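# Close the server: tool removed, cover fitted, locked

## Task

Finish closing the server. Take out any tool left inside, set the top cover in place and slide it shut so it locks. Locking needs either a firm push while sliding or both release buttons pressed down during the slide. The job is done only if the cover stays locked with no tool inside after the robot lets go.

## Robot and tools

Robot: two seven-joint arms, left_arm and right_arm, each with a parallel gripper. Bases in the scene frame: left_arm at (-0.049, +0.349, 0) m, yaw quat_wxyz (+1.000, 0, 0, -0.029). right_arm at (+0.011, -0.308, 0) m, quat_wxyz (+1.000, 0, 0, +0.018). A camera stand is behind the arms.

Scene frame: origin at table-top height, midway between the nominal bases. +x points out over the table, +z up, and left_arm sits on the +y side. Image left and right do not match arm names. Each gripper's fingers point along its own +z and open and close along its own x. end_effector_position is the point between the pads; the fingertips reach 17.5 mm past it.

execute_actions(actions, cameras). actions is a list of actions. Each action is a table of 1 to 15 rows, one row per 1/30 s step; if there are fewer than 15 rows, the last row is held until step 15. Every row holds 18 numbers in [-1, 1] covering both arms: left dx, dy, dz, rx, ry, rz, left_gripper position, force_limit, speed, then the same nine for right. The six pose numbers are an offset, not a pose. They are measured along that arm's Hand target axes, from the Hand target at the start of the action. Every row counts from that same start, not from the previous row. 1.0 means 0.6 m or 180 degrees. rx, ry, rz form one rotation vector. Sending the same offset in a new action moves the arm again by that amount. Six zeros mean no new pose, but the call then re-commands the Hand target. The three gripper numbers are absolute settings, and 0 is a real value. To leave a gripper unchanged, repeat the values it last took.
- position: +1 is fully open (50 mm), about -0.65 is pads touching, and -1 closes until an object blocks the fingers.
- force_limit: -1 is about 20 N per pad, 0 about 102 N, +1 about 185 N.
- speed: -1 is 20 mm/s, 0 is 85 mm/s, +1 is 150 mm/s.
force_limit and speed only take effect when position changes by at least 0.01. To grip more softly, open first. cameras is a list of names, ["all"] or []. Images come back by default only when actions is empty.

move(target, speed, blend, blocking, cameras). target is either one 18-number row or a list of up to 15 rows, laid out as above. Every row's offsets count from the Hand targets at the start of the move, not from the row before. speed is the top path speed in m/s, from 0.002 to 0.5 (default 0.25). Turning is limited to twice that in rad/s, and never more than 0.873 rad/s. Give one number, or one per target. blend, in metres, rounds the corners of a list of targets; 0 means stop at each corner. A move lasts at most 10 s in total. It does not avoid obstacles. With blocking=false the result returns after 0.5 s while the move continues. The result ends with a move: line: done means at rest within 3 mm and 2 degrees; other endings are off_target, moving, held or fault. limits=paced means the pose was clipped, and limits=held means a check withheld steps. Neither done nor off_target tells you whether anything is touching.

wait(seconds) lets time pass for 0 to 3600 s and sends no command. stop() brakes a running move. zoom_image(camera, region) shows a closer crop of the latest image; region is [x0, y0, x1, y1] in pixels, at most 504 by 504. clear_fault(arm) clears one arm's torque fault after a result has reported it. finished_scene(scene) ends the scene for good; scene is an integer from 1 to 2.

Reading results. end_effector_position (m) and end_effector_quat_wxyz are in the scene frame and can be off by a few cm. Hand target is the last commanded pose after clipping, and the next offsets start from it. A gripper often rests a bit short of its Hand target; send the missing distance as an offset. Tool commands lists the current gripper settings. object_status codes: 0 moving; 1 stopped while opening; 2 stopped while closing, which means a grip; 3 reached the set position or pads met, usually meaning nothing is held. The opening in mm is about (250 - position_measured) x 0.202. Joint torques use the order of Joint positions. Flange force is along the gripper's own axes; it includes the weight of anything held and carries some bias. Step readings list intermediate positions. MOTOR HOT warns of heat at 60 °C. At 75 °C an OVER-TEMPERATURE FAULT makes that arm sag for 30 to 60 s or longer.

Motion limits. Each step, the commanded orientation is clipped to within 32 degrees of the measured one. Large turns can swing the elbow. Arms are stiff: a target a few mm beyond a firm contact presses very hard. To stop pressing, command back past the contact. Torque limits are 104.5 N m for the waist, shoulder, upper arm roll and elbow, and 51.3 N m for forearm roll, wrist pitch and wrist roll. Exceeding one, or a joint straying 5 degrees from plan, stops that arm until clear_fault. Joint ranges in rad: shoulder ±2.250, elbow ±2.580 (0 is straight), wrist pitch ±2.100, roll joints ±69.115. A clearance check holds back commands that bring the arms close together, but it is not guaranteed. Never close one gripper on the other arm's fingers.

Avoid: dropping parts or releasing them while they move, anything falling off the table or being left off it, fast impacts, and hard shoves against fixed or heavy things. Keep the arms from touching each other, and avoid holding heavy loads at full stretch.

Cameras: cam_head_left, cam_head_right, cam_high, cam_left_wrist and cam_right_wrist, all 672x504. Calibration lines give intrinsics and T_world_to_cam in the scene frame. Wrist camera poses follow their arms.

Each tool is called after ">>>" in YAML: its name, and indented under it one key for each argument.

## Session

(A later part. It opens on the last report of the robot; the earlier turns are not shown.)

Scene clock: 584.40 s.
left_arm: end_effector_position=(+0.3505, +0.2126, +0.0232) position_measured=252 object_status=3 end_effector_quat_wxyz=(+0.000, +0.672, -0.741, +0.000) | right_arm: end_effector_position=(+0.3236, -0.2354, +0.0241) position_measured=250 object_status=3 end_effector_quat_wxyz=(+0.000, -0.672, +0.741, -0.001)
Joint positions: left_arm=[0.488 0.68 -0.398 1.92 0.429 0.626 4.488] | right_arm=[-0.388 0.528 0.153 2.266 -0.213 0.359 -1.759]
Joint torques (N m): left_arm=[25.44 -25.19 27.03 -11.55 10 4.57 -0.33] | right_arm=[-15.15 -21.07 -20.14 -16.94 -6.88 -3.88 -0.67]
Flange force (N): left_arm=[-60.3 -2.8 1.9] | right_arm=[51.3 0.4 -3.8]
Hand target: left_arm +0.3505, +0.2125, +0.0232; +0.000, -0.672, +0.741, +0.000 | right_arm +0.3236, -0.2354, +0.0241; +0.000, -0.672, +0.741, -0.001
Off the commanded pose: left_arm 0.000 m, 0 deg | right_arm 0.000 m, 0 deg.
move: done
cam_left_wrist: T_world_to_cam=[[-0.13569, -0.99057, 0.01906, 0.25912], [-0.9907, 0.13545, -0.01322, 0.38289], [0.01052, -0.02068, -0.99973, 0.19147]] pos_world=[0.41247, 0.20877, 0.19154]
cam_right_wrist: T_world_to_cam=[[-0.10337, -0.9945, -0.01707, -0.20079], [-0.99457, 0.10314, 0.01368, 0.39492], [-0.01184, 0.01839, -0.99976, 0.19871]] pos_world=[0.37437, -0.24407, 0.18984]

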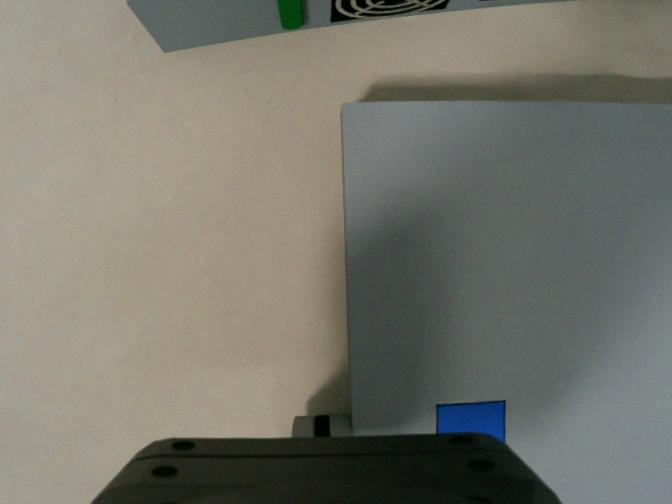

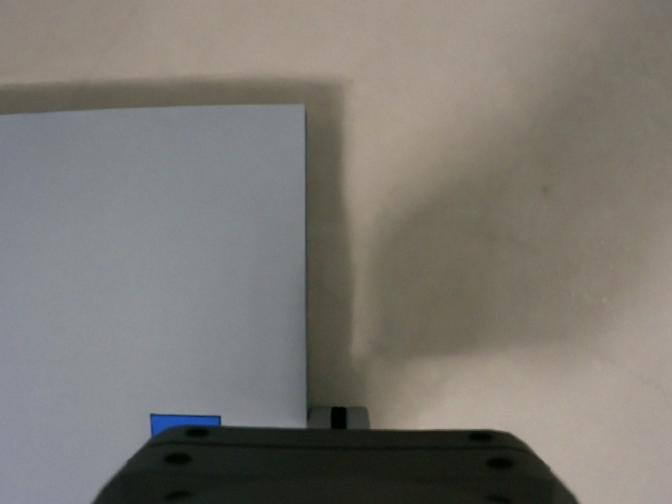

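>>> move:
  target: [0,0,-0.1167,0,0,0,-0.7,-0.8,0, 0,0,-0.1167,0,0,0,-0.7,-0.8,0]
  speed: 0.04
  cameras: ["cam_head_left", "cam_high", "cam_left_wrist", "cam_right_wrist"]

Scene clock: 638.97 s.
left_arm: end_effector_position=(+0.3505, +0.2126, +0.0933) position_measured=252 object_status=3 end_effector_quat_wxyz=(+0.000, +0.672, -0.741, +0.000) | right_arm: end_effector_position=(+0.3235, -0.2353, +0.0941) position_measured=250 object_status=3 end_effector_quat_wxyz=(+0.000, -0.672, +0.741, -0.001)
Joint positions: left_arm=[0.545 0.55 -0.474 1.859 0.336 0.812 4.569] | right_arm=[-0.462 0.343 0.238 2.198 -0.134 0.613 -1.831]
Joint torques (N m): left_arm=[26.02 -23.23 25.97 -12.59 13.06 3.23 -0.31] | right_arm=[-15.55 -18.38 -18.42 -18.57 -11.02 -5.2 -0.71]
Flange force (N): left_arm=[-62.1 -2.5 2.8] | right_arm=[54.3 1.8 -2.4]
Hand target: left_arm +0.3505, +0.2126, +0.0932; +0.000, -0.672, +0.741, +0.000 | right_arm +0.3235, -0.2353, +0.0942; +0.000, -0.672, +0.741, -0.001
Off the commanded pose: left_arm 0.000 m, 0 deg | right_arm 0.000 m, 0 deg.
move: done
cam_left_wrist: T_world_to_cam=[[-0.13569, -0.99057, 0.01906, 0.25788], [-0.9907, 0.13545, -0.01322, 0.3838], [0.01052, -0.02068, -0.99973, 0.26145]] pos_world=[0.41247, 0.20887, 0.26154]
cam_right_wrist: T_world_to_cam=[[-0.10327, -0.99451, -0.01707, -0.19945], [-0.99458, 0.10304, 0.01368, 0.39382], [-0.01185, 0.01839, -0.99976, 0.26879]] pos_world=[0.37427, -0.24387, 0.25994]

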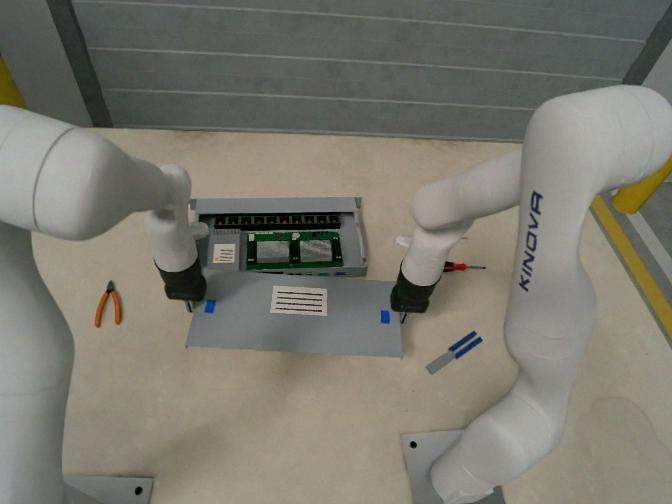

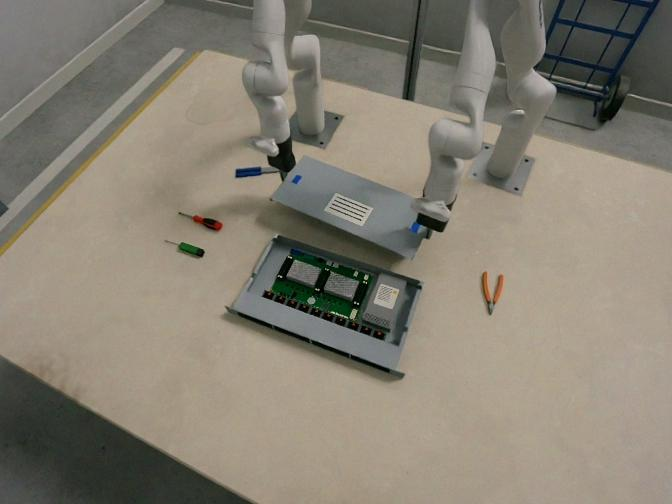

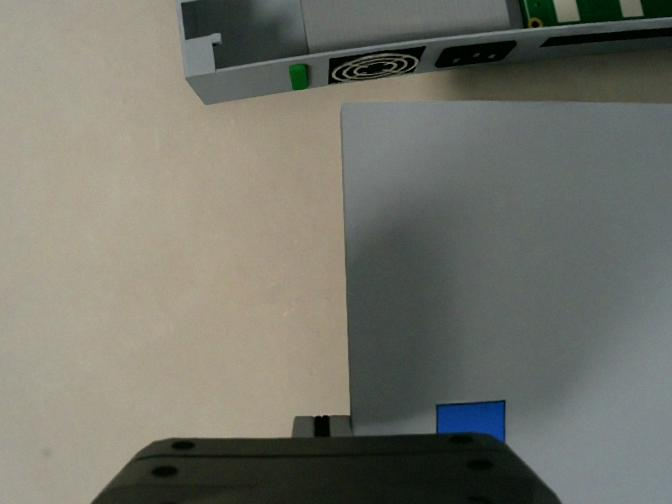

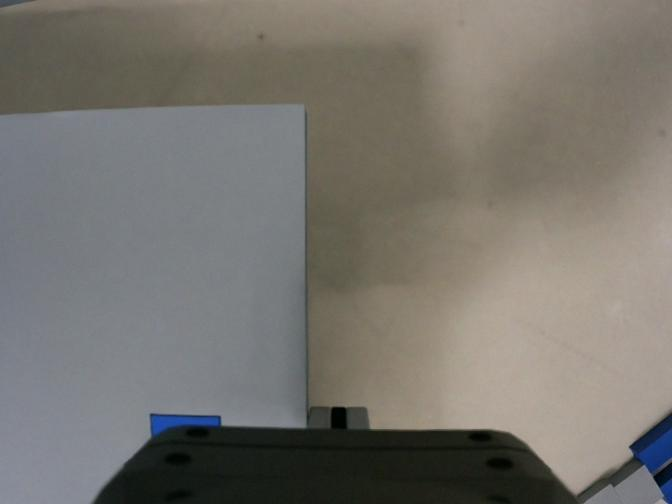

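>>> move:
  target: [-0.1071,-0.3323,0,0,0,-0.0364,-0.7,-0.8,0, -0.1145,-0.4175,0,0,0,-0.0364,-0.7,-0.8,0]
  speed: 0.07
  cameras: ["cam_head_left", "cam_high", "cam_left_wrist", "cam_right_wrist"]

Scene clock: 649.77 s.
left_arm: end_effector_position=(+0.5552, +0.2570, +0.0931) position_measured=252 object_status=3 end_effector_quat_wxyz=(+0.000, +0.713, -0.701, +0.000) | right_arm: end_effector_position=(+0.5795, -0.1912, +0.0944) position_measured=250 object_status=3 end_effector_quat_wxyz=(+0.000, +0.713, -0.701, +0.001)
Joint positions: left_arm=[0.257 0.915 -0.455 1.101 0.383 1.204 4.61] | right_arm=[-0.313 0.814 0.197 1.27 -0.16 1.072 -1.689]
Joint torques (N m): left_arm=[22.87 -29.41 17.01 -13.23 10.69 1.47 -0.09] | right_arm=[-18.13 -26.14 -16.62 -13.15 -10.09 -1.69 -0.46]
Flange force (N): left_arm=[-37.5 -2.1 2.9] | right_arm=[32.5 0.5 -0.2]
Hand target: left_arm +0.5552, +0.2570, +0.0931; +0.000, +0.713, -0.701, +0.000 | right_arm +0.5795, -0.1912, +0.0944; +0.000, +0.713, -0.701, +0.001
Off the commanded pose: left_arm 0.000 m, 0 deg | right_arm 0.000 m, 0 deg.
move: done
cam_left_wrist: T_world_to_cam=[[-0.02187, -0.99958, 0.01905, 0.26876], [-0.99968, 0.02163, -0.01314, 0.61482], [0.01272, -0.01933, -0.99973, 0.25855]] pos_world=[0.61721, 0.26035, 0.26144]
cam_right_wrist: T_world_to_cam=[[0.01083, -0.9998, -0.01699, -0.19626], [-0.99984, -0.01106, 0.01389, 0.6251], [-0.01408, 0.01683, -0.99976, 0.27222]] pos_world=[0.63096, -0.19389, 0.26014]

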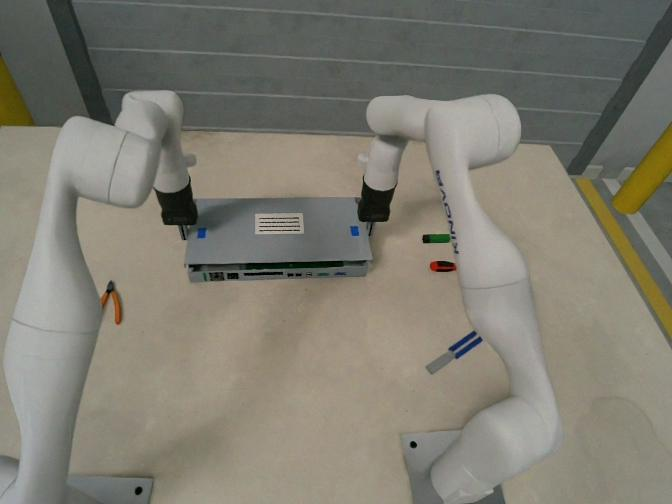

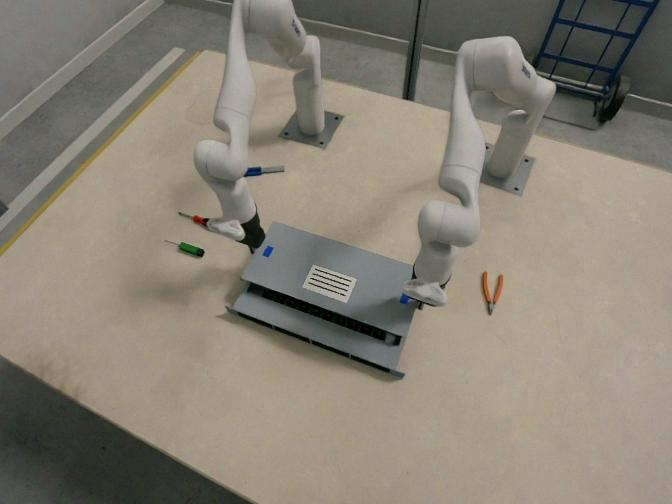

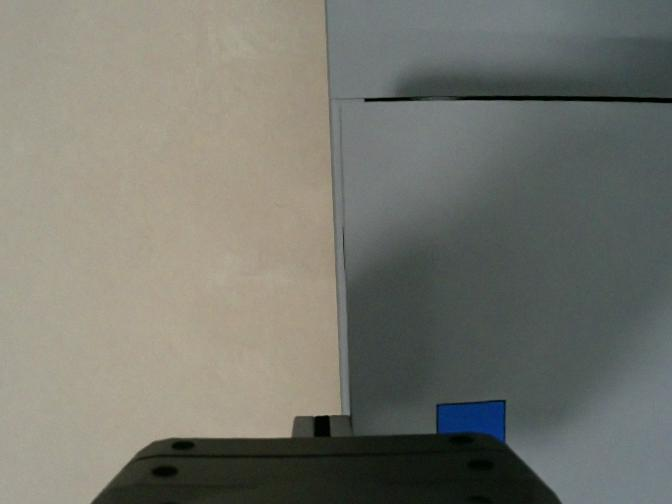

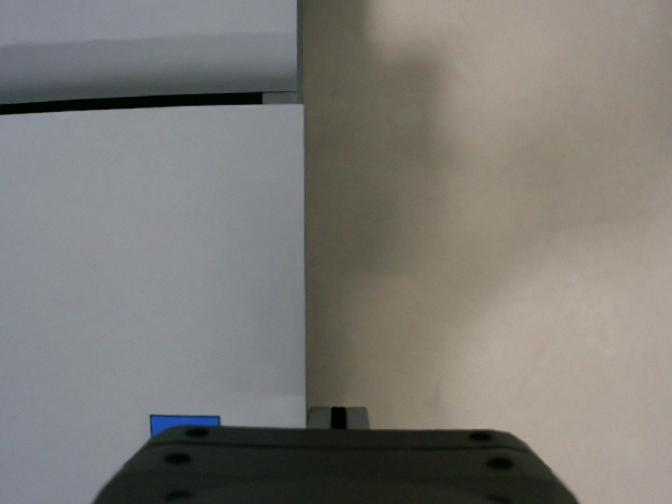

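>>> zoom_image:
  camera: "cam_left_wrist"
  region: [290, 50, 410, 170]

>>> zoom_image:
  camera: "cam_right_wrist"
  region: [230, 50, 350, 170]

>>> zoom_image:
  camera: "cam_left_wrist"
  region: [290, 300, 410, 430]

>>> zoom_image:
  camera: "cam_right_wrist"
  region: [250, 300, 370, 430]

Scaled by 4.200.

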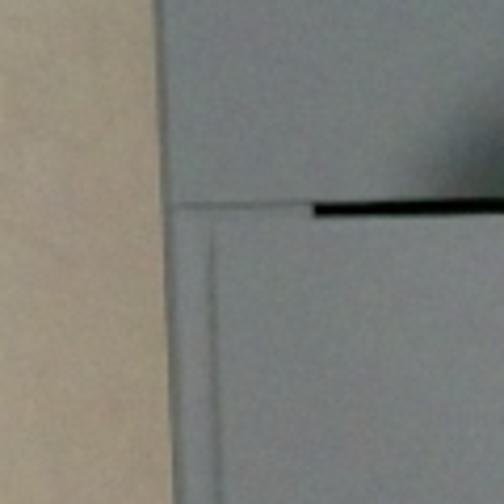

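Scaled by 4.200.

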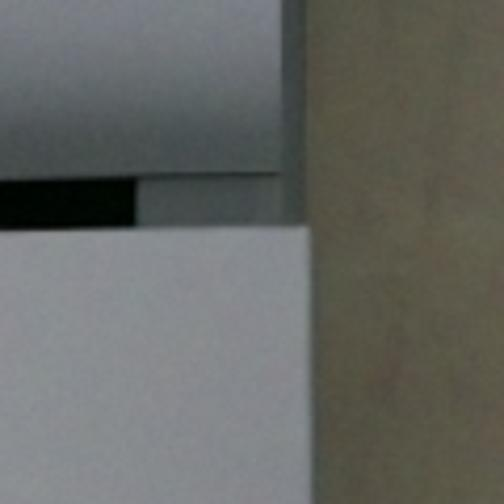

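Scaled by 3.877.

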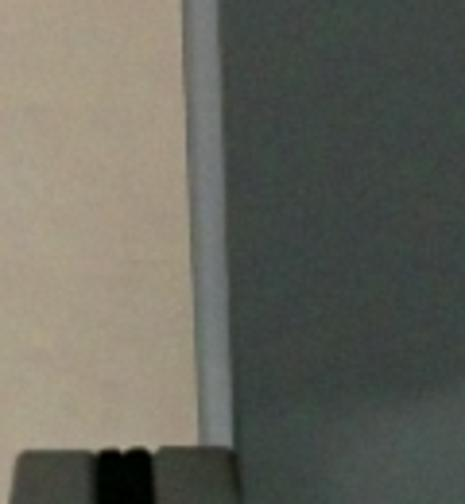

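Scaled by 3.877.

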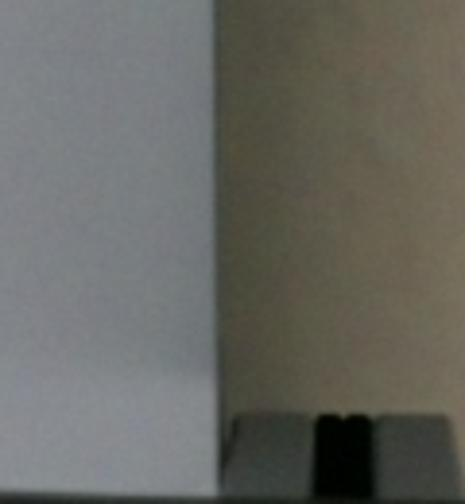

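>>> move:
  target:
    - [-0.0047,0.0021,0,0,0,-0.0014,-0.7,-0.8,0, -0.007,-0.0009,0,0,0,-0.0014,-0.7,-0.8,0]
    - [-0.0047,0.0021,0.0433,0,0,-0.0014,-0.7,-0.8,0, -0.007,-0.0009,0.0433,0,0,-0.0014,-0.7,-0.8,0]
  speed: [0.03, 0.03]
  cameras: ["cam_head_left", "cam_head_right", "cam_left_wrist", "cam_right_wrist"]

>>> zoom_image:
  camera: "cam_left_wrist"
  region: [290, 50, 410, 170]

>>> zoom_image:
  camera: "cam_right_wrist"
  region: [230, 50, 350, 170]

>>> zoom_image:
  camera: "cam_left_wrist"
  region: [290, 300, 410, 430]

>>> zoom_image:
  camera: "cam_head_left"
  region: [170, 180, 390, 300]

Scene clock: 685.03 s.
left_arm: end_effector_position=(+0.5539, +0.2598, +0.0671) position_measured=252 object_status=3 end_effector_quat_wxyz=(+0.000, +0.714, -0.700, +0.000) | right_arm: end_effector_position=(+0.5800, -0.1870, +0.0683) position_measured=250 object_status=3 end_effector_quat_wxyz=(+0.000, +0.715, -0.699, +0.001)
Joint positions: left_arm=[0.255 0.941 -0.449 1.137 0.396 1.145 4.598] | right_arm=[-0.317 0.85 0.19 1.29 -0.165 1.017 -1.687]
Joint torques (N m): left_arm=[26.32 -30.2 20.48 -13.87 12.11 1.91 -0.15] | right_arm=[-21.3 -27.12 -19.94 -13.72 -11.43 -1.86 -0.51]
Flange force (N): left_arm=[-43.3 -1.8 3.1] | right_arm=[37.9 -0.1 -0.2]
Hand target: left_arm +0.5539, +0.2598, +0.0671; +0.000, +0.714, -0.700, +0.000 | right_arm +0.5800, -0.1870, +0.0684; +0.000, +0.715, -0.699, +0.001
Off the commanded pose: left_arm 0.000 m, 0 deg | right_arm 0.000 m, 0 deg.
move: done
cam_left_wrist: T_world_to_cam=[[-0.01747, -0.99967, 0.01897, 0.26958], [-0.99977, 0.01723, -0.01303, 0.61428], [0.0127, -0.01919, -0.99974, 0.23261]] pos_world=[0.61589, 0.26337, 0.23544]
cam_right_wrist: T_world_to_cam=[[0.01523, -0.99974, -0.01693, -0.19511], [-0.99978, -0.01546, 0.01398, 0.62513], [-0.01424, 0.01671, -0.99976, 0.24614]] pos_world=[0.63148, -0.18951, 0.23404]

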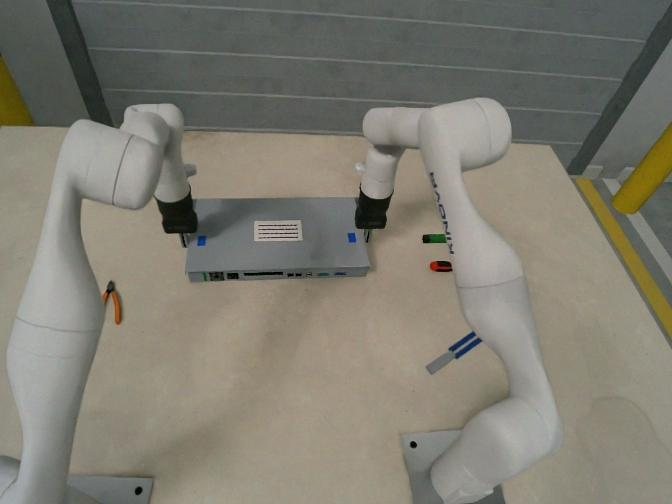

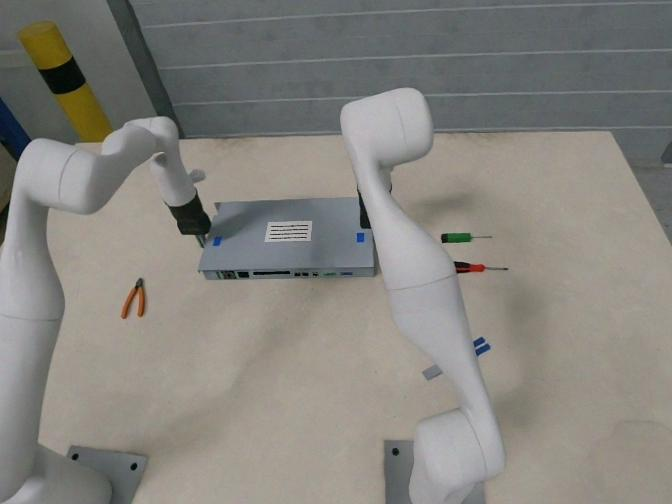

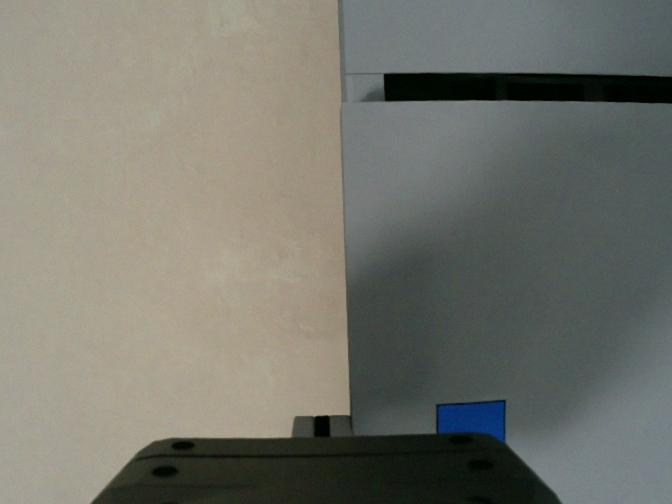

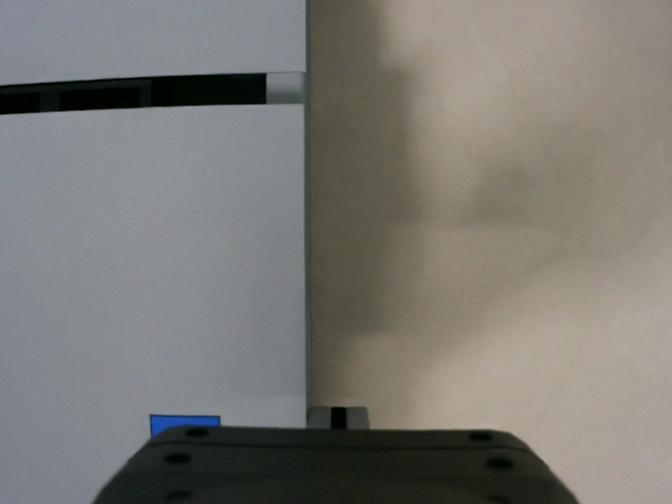

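Scaled by 4.200.

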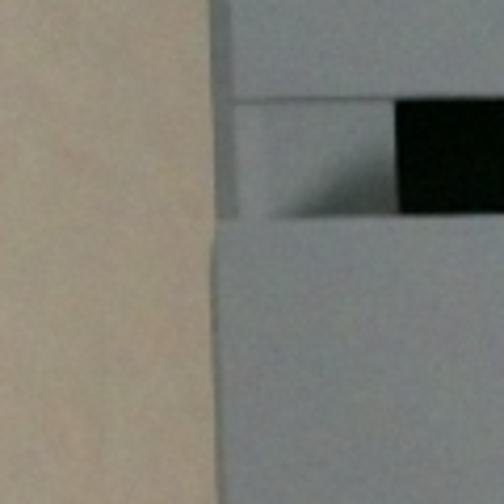

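Scaled by 4.200.

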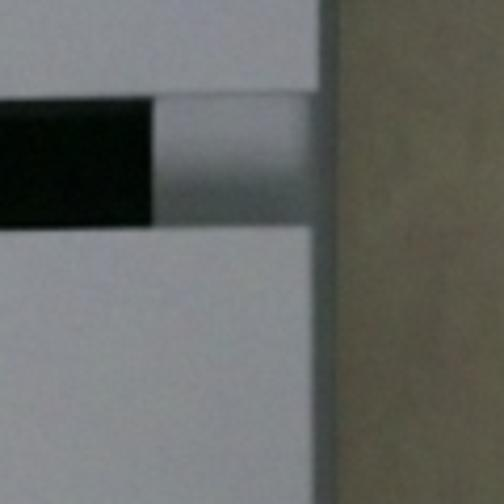

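Scaled by 3.877.

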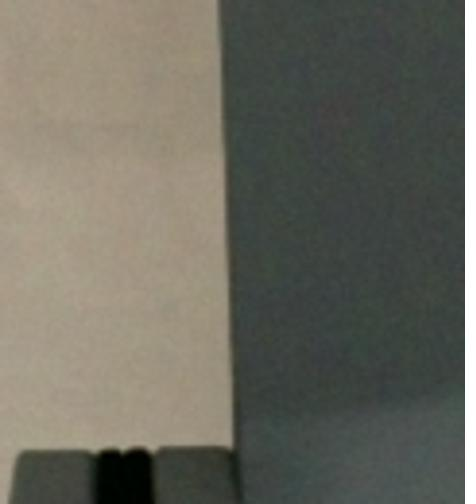

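Scaled by 2.291 from the camera's image (finer frame: 960x720).

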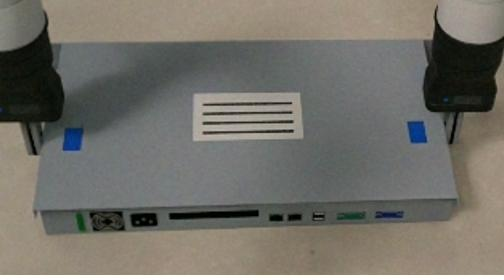

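>>> move:
  target:
    - [0.0012,0,0,0,0,0,-0.7,-0.8,0, 0.0012,0,0,0,0,0,-0.7,-0.8,0]
    - [0.0012,0,0.0075,0,0,0,-0.7,-0.8,0, 0.0012,0,0.0075,0,0,0,-0.7,-0.8,0]
  speed: [0.02, 0.02]

Scene clock: 701.80 s.
left_arm: end_effector_position=(+0.5539, +0.2590, +0.0626) position_measured=252 object_status=3 end_effector_quat_wxyz=(+0.000, +0.714, -0.700, +0.000) | right_arm: end_effector_position=(+0.5800, -0.1878, +0.0638) position_measured=250 object_status=3 end_effector_quat_wxyz=(+0.000, +0.715, -0.699, +0.001)
Joint positions: left_arm=[0.255 0.947 -0.447 1.141 0.398 1.136 4.598] | right_arm=[-0.315 0.855 0.189 1.294 -0.166 1.007 -1.685]
Joint torques (N m): left_arm=[24.88 -30.33 19.12 -13.91 11.37 1.63 -0.09] | right_arm=[-21.91 -27.21 -20.57 -14 -11.67 -2.02 -0.53]
Flange force (N): left_arm=[-41.1 -1.1 3.3] | right_arm=[39.1 0.4 -0.4]
Hand target: left_arm +0.5539, +0.2591, +0.0626; +0.000, +0.714, -0.700, +0.000 | right_arm +0.5800, -0.1877, +0.0639; +0.000, +0.715, -0.699, +0.001
Off the commanded pose: left_arm 0.000 m, 0 deg | right_arm 0.000 m, 0 deg.
move: done

>>> move:
  target: [0,0,0.0042,0,0,0,-0.7,-0.8,0, 0,0,0.0042,0,0,0,-0.7,-0.8,0]
  speed: 0.02

Scene clock: 703.83 s.
left_arm: end_effector_position=(+0.5539, +0.2591, +0.0601) position_measured=252 object_status=3 end_effector_quat_wxyz=(+0.000, +0.714, -0.700, +0.000) | right_arm: end_effector_position=(+0.5800, -0.1876, +0.0614) position_measured=250 object_status=3 end_effector_quat_wxyz=(+0.000, +0.715, -0.699, +0.001)
Joint positions: left_arm=[0.255 0.95 -0.446 1.143 0.399 1.131 4.596] | right_arm=[-0.315 0.859 0.189 1.296 -0.167 1.001 -1.685]
Joint torques (N m): left_arm=[25.1 -30.11 19.42 -13.64 11.42 1.87 -0.14] | right_arm=[-22.95 -26.36 -21.74 -13.88 -12.16 -2.14 -0.56]
Flange force (N): left_arm=[-41.3 -1.6 3.0] | right_arm=[41.0 0.7 -2.3]
Hand target: left_arm +0.5539, +0.2591, +0.0601; +0.000, +0.714, -0.700, +0.000 | right_arm +0.5800, -0.1878, +0.0613; +0.000, +0.715, -0.699, +0.001
Off the commanded pose: left_arm 0.000 m, 0 deg | right_arm 0.000 m, 0 deg.
move: done

>>> move:
  target: [0,0,0.0025,0,0,0,-0.7,-0.8,0, 0,0,0.0025,0,0,0,-0.7,-0.8,0]
  speed: 0.02
  cameras: ["cam_left_wrist", "cam_right_wrist"]

>>> zoom_image:
  camera: "cam_left_wrist"
  region: [290, 50, 410, 170]

>>> zoom_image:
  camera: "cam_right_wrist"
  region: [230, 50, 350, 170]

Scene clock: 708.23 s.
left_arm: end_effector_position=(+0.5539, +0.2590, +0.0586) position_measured=252 object_status=3 end_effector_quat_wxyz=(+0.000, +0.714, -0.700, +0.000) | right_arm: end_effector_position=(+0.5800, -0.1879, +0.0598) position_measured=250 object_status=3 end_effector_quat_wxyz=(+0.000, +0.715, -0.699, +0.001)
Joint positions: left_arm=[0.255 0.952 -0.446 1.144 0.4 1.128 4.596] | right_arm=[-0.315 0.861 0.189 1.297 -0.167 0.998 -1.684]
Joint torques (N m): left_arm=[25.57 -30.23 19.71 -13.82 11.56 1.83 -0.12] | right_arm=[-21.69 -27.43 -20.47 -13.88 -11.53 -1.92 -0.48]
Flange force (N): left_arm=[-42.2 -1.4 3.1] | right_arm=[38.5 0.0 -0.1]
Hand target: left_arm +0.5539, +0.2591, +0.0586; +0.000, +0.714, -0.700, +0.000 | right_arm +0.5800, -0.1878, +0.0598; +0.000, +0.715, -0.699, +0.001
Off the commanded pose: left_arm 0.000 m, 0 deg | right_arm 0.000 m, 0 deg.
move: done
cam_left_wrist: T_world_to_cam=[[-0.01747, -0.99967, 0.01897, 0.26904], [-0.99977, 0.01723, -0.01303, 0.61418], [0.0127, -0.01919, -0.99974, 0.224]] pos_world=[0.61589, 0.26267, 0.22684]
cam_right_wrist: T_world_to_cam=[[0.01503, -0.99974, -0.01683, -0.19605], [-0.99979, -0.01526, 0.01388, 0.6253], [-0.01414, 0.01661, -0.99976, 0.23757]] pos_world=[0.63147, -0.1904, 0.22554]

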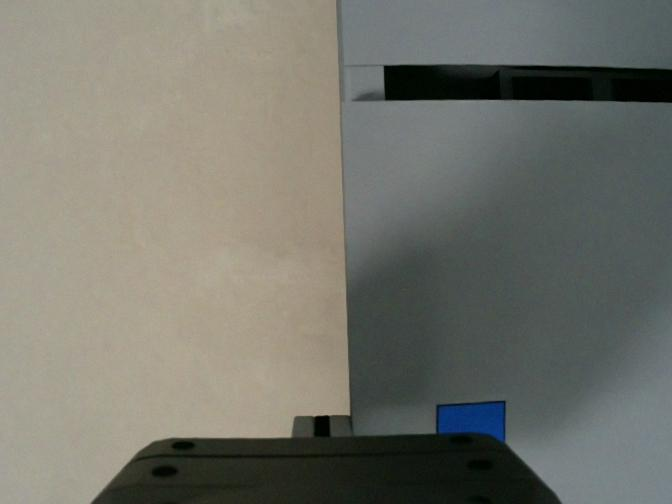

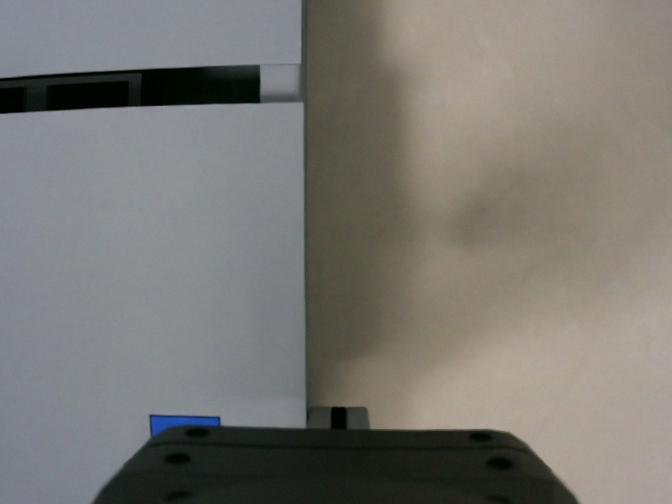

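Scaled by 4.200.

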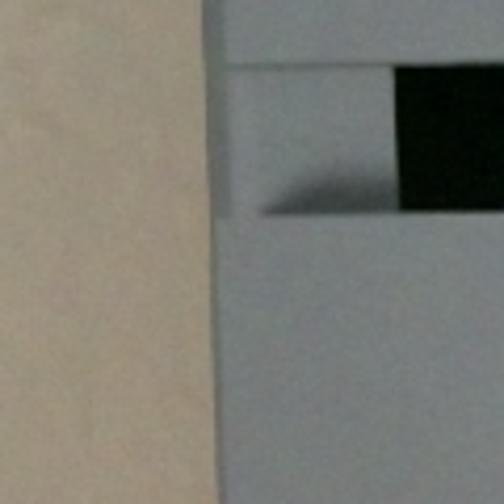

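Scaled by 4.200.

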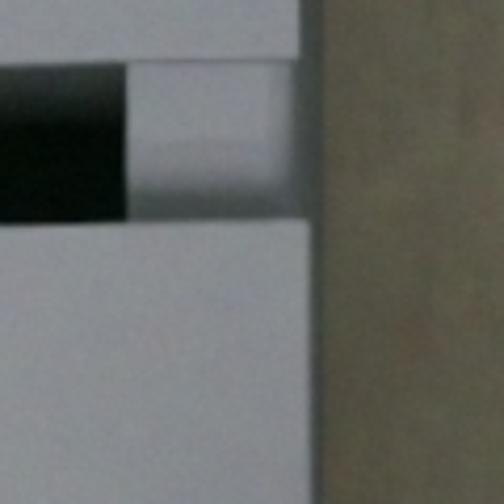

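>>> move:
  target: [0,0,0.0042,0,0,0,-0.7,-0.8,0, 0,0,0.0042,0,0,0,-0.7,-0.8,0]
  speed: 0.02

Scene clock: 719.90 s.
left_arm: end_effector_position=(+0.5539, +0.2591, +0.0561) position_measured=252 object_status=3 end_effector_quat_wxyz=(+0.000, +0.714, -0.700, +0.000) | right_arm: end_effector_position=(+0.5800, -0.1876, +0.0573) position_measured=250 object_status=3 end_effector_quat_wxyz=(+0.000, +0.715, -0.699, +0.001)
Joint positions: left_arm=[0.255 0.955 -0.445 1.147 0.401 1.123 4.595] | right_arm=[-0.315 0.864 0.188 1.299 -0.168 0.993 -1.684]
Joint torques (N m): left_arm=[25.25 -30.39 19.53 -13.84 11.41 1.79 -0.14] | right_arm=[-22.88 -26.4 -21.76 -13.45 -12.07 -1.9 -0.56]
Flange force (N): left_arm=[-41.6 -1.3 3.2] | right_arm=[40.6 -0.5 -2.2]
Hand target: left_arm +0.5539, +0.2591, +0.0561; +0.000, +0.714, -0.700, +0.000 | right_arm +0.5800, -0.1878, +0.0573; +0.000, +0.715, -0.699, +0.001
Off the commanded pose: left_arm 0.000 m, 0 deg | right_arm 0.000 m, 0 deg.
move: done

>>> move:
  target: [0,0,0.0042,0,0,0,-0.7,-0.8,0, 0,0,0.0042,0,0,0,-0.7,-0.8,0]
  speed: 0.02

Scene clock: 722.93 s.
left_arm: end_effector_position=(+0.5539, +0.2591, +0.0535) position_measured=252 object_status=3 end_effector_quat_wxyz=(+0.000, +0.714, -0.700, +0.000) | right_arm: end_effector_position=(+0.5801, -0.1878, +0.0548) position_measured=250 object_status=3 end_effector_quat_wxyz=(+0.000, +0.715, -0.699, +0.001)
Joint positions: left_arm=[0.255 0.958 -0.445 1.149 0.403 1.118 4.594] | right_arm=[-0.314 0.868 0.188 1.302 -0.169 0.987 -1.683]
Joint torques (N m): left_arm=[25.09 -30.43 19.52 -13.89 11.44 1.73 -0.12] | right_arm=[-21.61 -27.39 -20.44 -13.83 -11.37 -1.92 -0.52]
Flange force (N): left_arm=[-41.4 -1.1 3.1] | right_arm=[38.5 0.1 -0.3]
Hand target: left_arm +0.5539, +0.2591, +0.0536; +0.000, +0.714, -0.700, +0.000 | right_arm +0.5800, -0.1878, +0.0548; +0.000, +0.715, -0.699, +0.001
Off the commanded pose: left_arm 0.000 m, 0 deg | right_arm 0.000 m, 0 deg.
move: done

>>> move:
  target: [0,0,0.0037,0,0,0,-0.7,-0.8,0, 0,0,0.0037,0,0,0,-0.7,-0.8,0]
  speed: 0.02
  cameras: ["cam_left_wrist", "cam_right_wrist", "cam_head_left"]

>>> zoom_image:
  camera: "cam_left_wrist"
  region: [290, 40, 410, 160]

>>> zoom_image:
  camera: "cam_right_wrist"
  region: [230, 40, 350, 160]

>>> zoom_image:
  camera: "cam_head_left"
  region: [170, 180, 390, 300]

Scene clock: 726.63 s.
left_arm: end_effector_position=(+0.5539, +0.2591, +0.0514) position_measured=252 object_status=3 end_effector_quat_wxyz=(+0.000, +0.714, -0.700, +0.000) | right_arm: end_effector_position=(+0.5800, -0.1877, +0.0526) position_measured=250 object_status=3 end_effector_quat_wxyz=(+0.000, +0.715, -0.699, +0.001)
Joint positions: left_arm=[0.255 0.961 -0.444 1.15 0.404 1.113 4.593] | right_arm=[-0.315 0.871 0.188 1.303 -0.17 0.983 -1.683]
Joint torques (N m): left_arm=[25.18 -30.53 19.56 -13.94 11.35 1.71 -0.13] | right_arm=[-22.91 -26.25 -21.85 -12.99 -12.02 -1.49 -0.56]
Flange force (N): left_arm=[-41.5 -1.1 3.2] | right_arm=[40.6 -1.0 -2.0]
Hand target: left_arm +0.5539, +0.2591, +0.0514; +0.000, +0.714, -0.700, +0.000 | right_arm +0.5800, -0.1878, +0.0526; +0.000, +0.715, -0.699, +0.001
Off the commanded pose: left_arm 0.000 m, 0 deg | right_arm 0.000 m, 0 deg.
move: done
cam_left_wrist: T_world_to_cam=[[-0.01737, -0.99967, 0.01897, 0.26922], [-0.99977, 0.01713, -0.01313, 0.61413], [0.0128, -0.01919, -0.99973, 0.21674]] pos_world=[0.61589, 0.26277, 0.21964]
cam_right_wrist: T_world_to_cam=[[0.01543, -0.99974, -0.01703, -0.19618], [-0.99978, -0.01566, 0.01388, 0.62533], [-0.01414, 0.01681, -0.99976, 0.23041]] pos_world=[0.63148, -0.19021, 0.21834]
Images, in order (width x height): cam_head_left 672x504, cam_left_wrist 672x504, cam_right_wrist 672x504.

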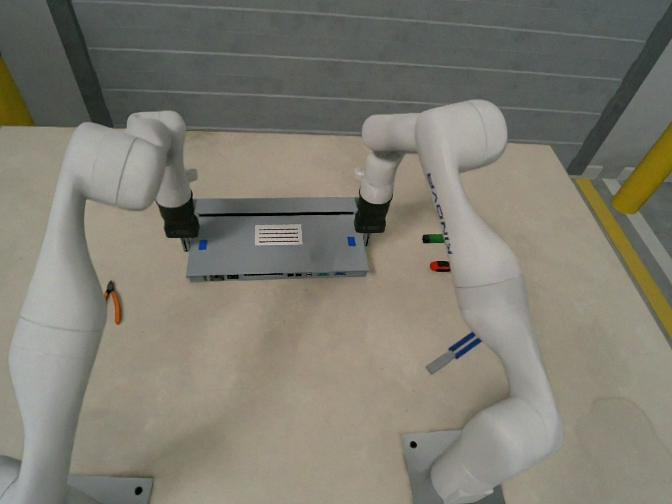

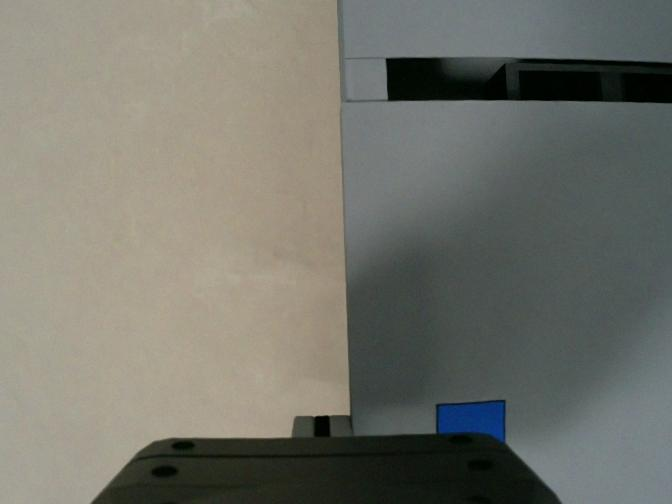

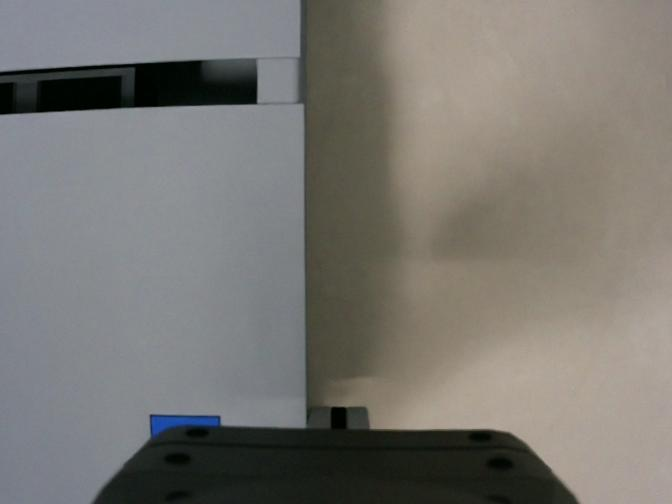

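Scaled by 4.200.

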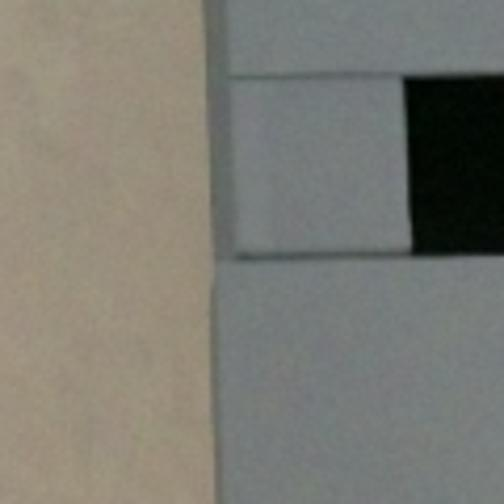

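Scaled by 4.200.

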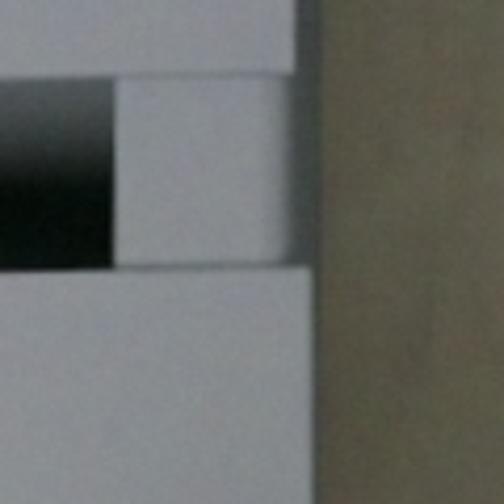

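Scaled by 2.291 from the camera's image (finer frame: 960x720).

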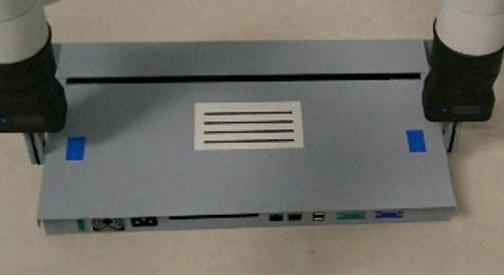

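>>> move:
  target: [0,0,0.0017,0,0,0,-0.7,-0.8,0, 0,0,0.0017,0,0,0,-0.7,-0.8,0]
  speed: 0.02

Scene clock: 732.20 s.
left_arm: end_effector_position=(+0.5539, +0.2591, +0.0503) position_measured=252 object_status=3 end_effector_quat_wxyz=(+0.000, +0.714, -0.700, +0.000) | right_arm: end_effector_position=(+0.5801, -0.1879, +0.0516) position_measured=250 object_status=3 end_effector_quat_wxyz=(+0.000, +0.715, -0.699, +0.001)
Joint positions: left_arm=[0.255 0.962 -0.444 1.151 0.404 1.111 4.592] | right_arm=[-0.314 0.872 0.188 1.304 -0.17 0.98 -1.682]
Joint torques (N m): left_arm=[25.71 -28.69 19.98 -13.17 11.3 1.68 -0.16] | right_arm=[-22.15 -18.08 -21.82 -10.95 -11.58 -3.05 -0.54]
Flange force (N): left_arm=[-42.3 -1.6 0.1] | right_arm=[40.0 2.9 -18.2]
Hand target: left_arm +0.5539, +0.2591, +0.0503; +0.000, +0.714, -0.700, +0.000 | right_arm +0.5800, -0.1878, +0.0516; +0.000, +0.715, -0.699, +0.001
Off the commanded pose: left_arm 0.000 m, 0 deg | right_arm 0.000 m, 0 deg.
move: done

>>> move:
  target:
    - [0,0,0,0,0,0,-0.7,-0.8,0, 0,0,-0.001,0,0,0,-0.7,-0.8,0]
    - [0,-0.0083,0,0,0,0,-0.7,-0.8,0, 0,-0.0083,-0.001,0,0,0,-0.7,-0.8,0]
  speed: [0.02, 0.02]

Scene clock: 736.20 s.
left_arm: end_effector_position=(+0.5589, +0.2592, +0.0503) position_measured=252 object_status=3 end_effector_quat_wxyz=(+0.000, +0.714, -0.700, +0.000) | right_arm: end_effector_position=(+0.5850, -0.1876, +0.0521) position_measured=250 object_status=3 end_effector_quat_wxyz=(+0.000, +0.715, -0.699, +0.001)
Joint positions: left_arm=[0.25 0.973 -0.443 1.126 0.404 1.125 4.596] | right_arm=[-0.311 0.881 0.188 1.281 -0.17 0.994 -1.682]
Joint torques (N m): left_arm=[25.28 -27.98 19.74 -17.4 12.2 -2.49 -0.06] | right_arm=[-21.53 -25.34 -20.21 -17.29 -11.56 -5.58 -0.59]
Flange force (N): left_arm=[-43.5 11.0 -6.2] | right_arm=[40.3 11.5 -8.5]
Hand target: left_arm +0.5589, +0.2592, +0.0503; +0.000, +0.714, -0.700, +0.000 | right_arm +0.5850, -0.1877, +0.0522; +0.000, +0.715, -0.699, +0.001
Off the commanded pose: left_arm 0.000 m, 0 deg | right_arm 0.000 m, 0 deg.
move: done

>>> move:
  target: [0,-0.0083,0,0,0,0,-0.7,-0.8,0, 0,-0.0083,0,0,0,0,-0.7,-0.8,0]
  speed: 0.02
  cameras: ["cam_left_wrist", "cam_right_wrist"]

>>> zoom_image:
  camera: "cam_left_wrist"
  region: [290, 40, 410, 160]

>>> zoom_image:
  camera: "cam_right_wrist"
  region: [230, 40, 350, 160]

Scene clock: 739.77 s.
left_arm: end_effector_position=(+0.5638, +0.2592, +0.0503) position_measured=252 object_status=3 end_effector_quat_wxyz=(+0.000, +0.714, -0.700, +0.000) | right_arm: end_effector_position=(+0.5900, -0.1876, +0.0522) position_measured=250 object_status=3 end_effector_quat_wxyz=(+0.000, +0.715, -0.699, +0.001)
Joint positions: left_arm=[0.244 0.984 -0.443 1.101 0.404 1.138 4.6] | right_arm=[-0.308 0.891 0.188 1.258 -0.17 1.007 -1.682]
Joint torques (N m): left_arm=[25.68 -27.98 20.07 -18.69 12.66 -3.57 -0.08] | right_arm=[-20.64 -27.42 -19.04 -17.74 -11.1 -5.43 -0.6]
Flange force (N): left_arm=[-44.4 14.8 -7.6] | right_arm=[38.3 10.8 -4.9]
Hand target: left_arm +0.5639, +0.2593, +0.0503; +0.000, +0.714, -0.700, +0.000 | right_arm +0.5900, -0.1876, +0.0522; +0.000, +0.715, -0.699, +0.001
Off the commanded pose: left_arm 0.000 m, 0 deg | right_arm 0.000 m, 0 deg.
move: done
cam_left_wrist: T_world_to_cam=[[-0.01748, -0.99966, 0.01917, 0.26953], [-0.99977, 0.01723, -0.01304, 0.62407], [0.0127, -0.01939, -0.99973, 0.21573]] pos_world=[0.62589, 0.26287, 0.21864]
cam_right_wrist: T_world_to_cam=[[0.01523, -0.99974, -0.01693, -0.19614], [-0.99978, -0.01546, 0.01388, 0.63537], [-0.01414, 0.01671, -0.99976, 0.23013]] pos_world=[0.64148, -0.1901, 0.21794]

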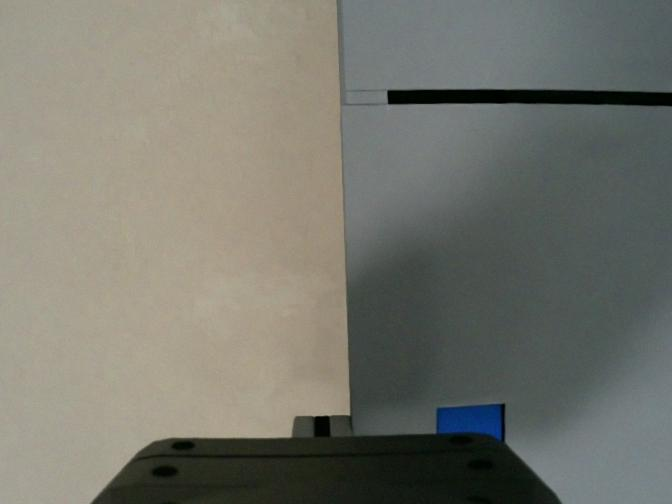

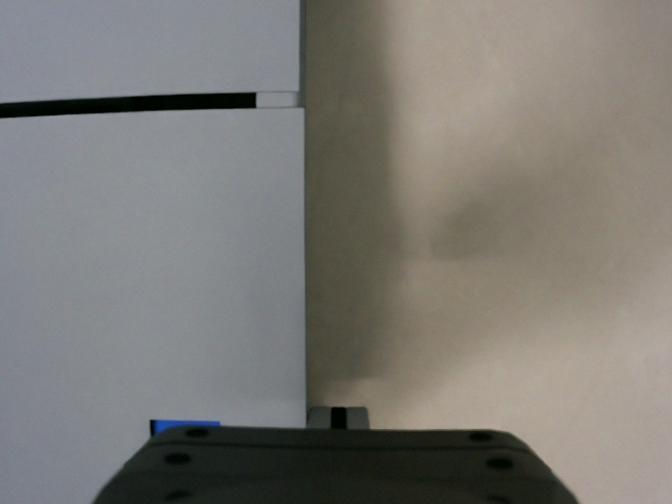

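Scaled by 4.200.

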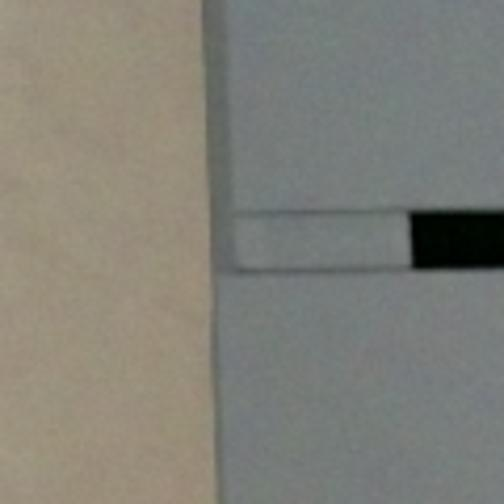

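Scaled by 4.200.

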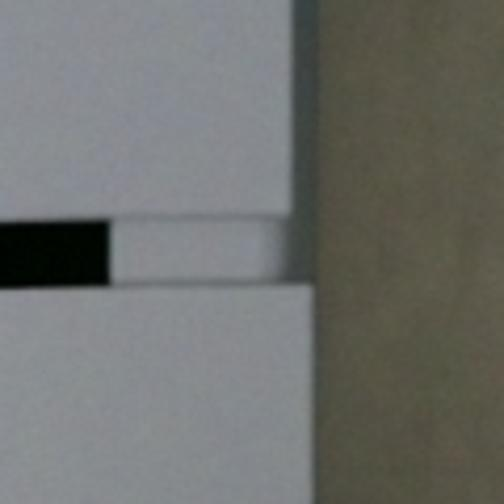

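>>> move:
  target:
    - [0.0018,0,0,0,0,0,-0.7,-0.8,0, -0.0018,0,0,0,0,0,-0.7,-0.8,0]
    - [0.0018,-0.0067,0,0,0,0,-0.7,-0.8,0, -0.0018,-0.0067,0,0,0,0,-0.7,-0.8,0]
  speed: 0.02
  cameras: ["cam_left_wrist", "cam_right_wrist"]

>>> zoom_image:
  camera: "cam_left_wrist"
  region: [290, 40, 410, 160]

>>> zoom_image:
  camera: "cam_right_wrist"
  region: [230, 40, 350, 160]

Scene clock: 744.90 s.
left_arm: end_effector_position=(+0.5679, +0.2583, +0.0503) position_measured=252 object_status=3 end_effector_quat_wxyz=(+0.000, +0.714, -0.700, +0.000) | right_arm: end_effector_position=(+0.5940, -0.1864, +0.0522) position_measured=250 object_status=3 end_effector_quat_wxyz=(+0.000, +0.715, -0.699, +0.001)
Joint positions: left_arm=[0.241 0.993 -0.442 1.079 0.404 1.149 4.606] | right_arm=[-0.307 0.9 0.188 1.239 -0.17 1.017 -1.684]
Joint torques (N m): left_arm=[32.88 -29.21 26.03 -18.19 15.44 -1.3 -0.23] | right_arm=[-26.38 -27.97 -24.48 -16.03 -13.82 -3.35 -0.59]
Flange force (N): left_arm=[-54.6 8.9 -4.9] | right_arm=[46.4 3.5 -2.6]
Hand target: left_arm +0.5679, +0.2583, +0.0503; +0.000, +0.714, -0.700, +0.000 | right_arm +0.5940, -0.1864, +0.0522; +0.000, +0.715, -0.699, +0.001
Off the commanded pose: left_arm 0.000 m, 0 deg | right_arm 0.000 m, 0 deg.
move: done
cam_left_wrist: T_world_to_cam=[[-0.01747, -0.99967, 0.01887, 0.26877], [-0.99977, 0.01723, -0.01303, 0.62808], [0.0127, -0.01909, -0.99974, 0.21559]] pos_world=[0.62989, 0.26197, 0.21864]
cam_right_wrist: T_world_to_cam=[[0.01523, -0.99974, -0.01693, -0.195], [-0.99978, -0.01546, 0.01388, 0.63939], [-0.01414, 0.01671, -0.99976, 0.23017]] pos_world=[0.64548, -0.1889, 0.21794]

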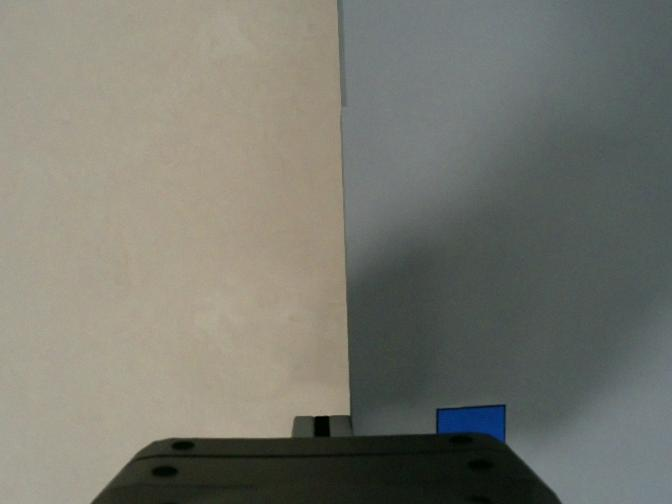

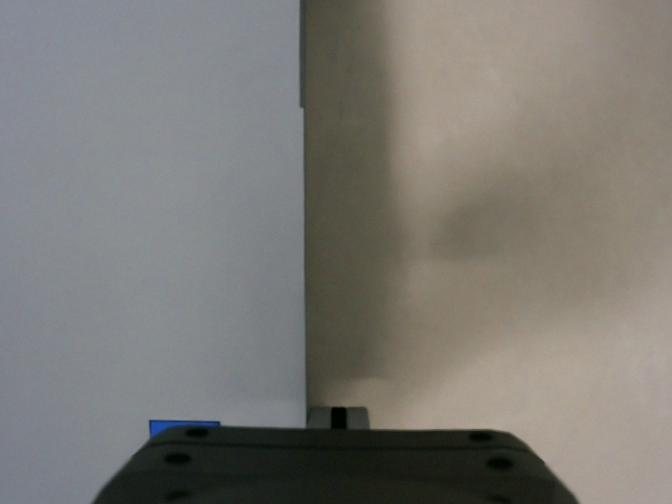

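Scaled by 4.200.

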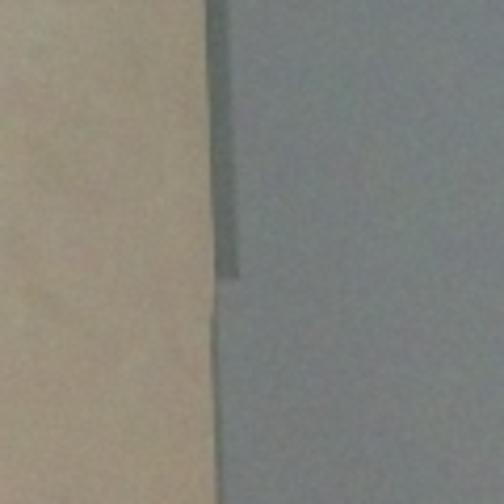

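Scaled by 4.200.

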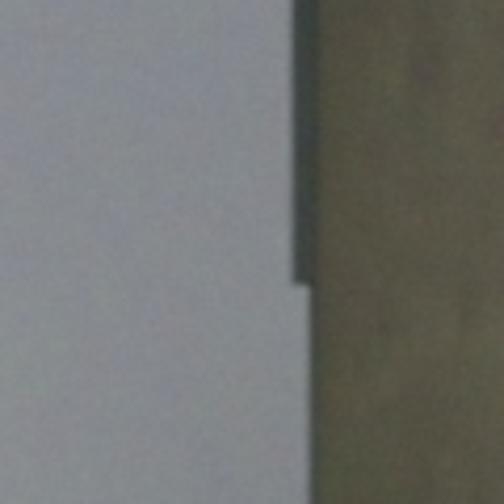

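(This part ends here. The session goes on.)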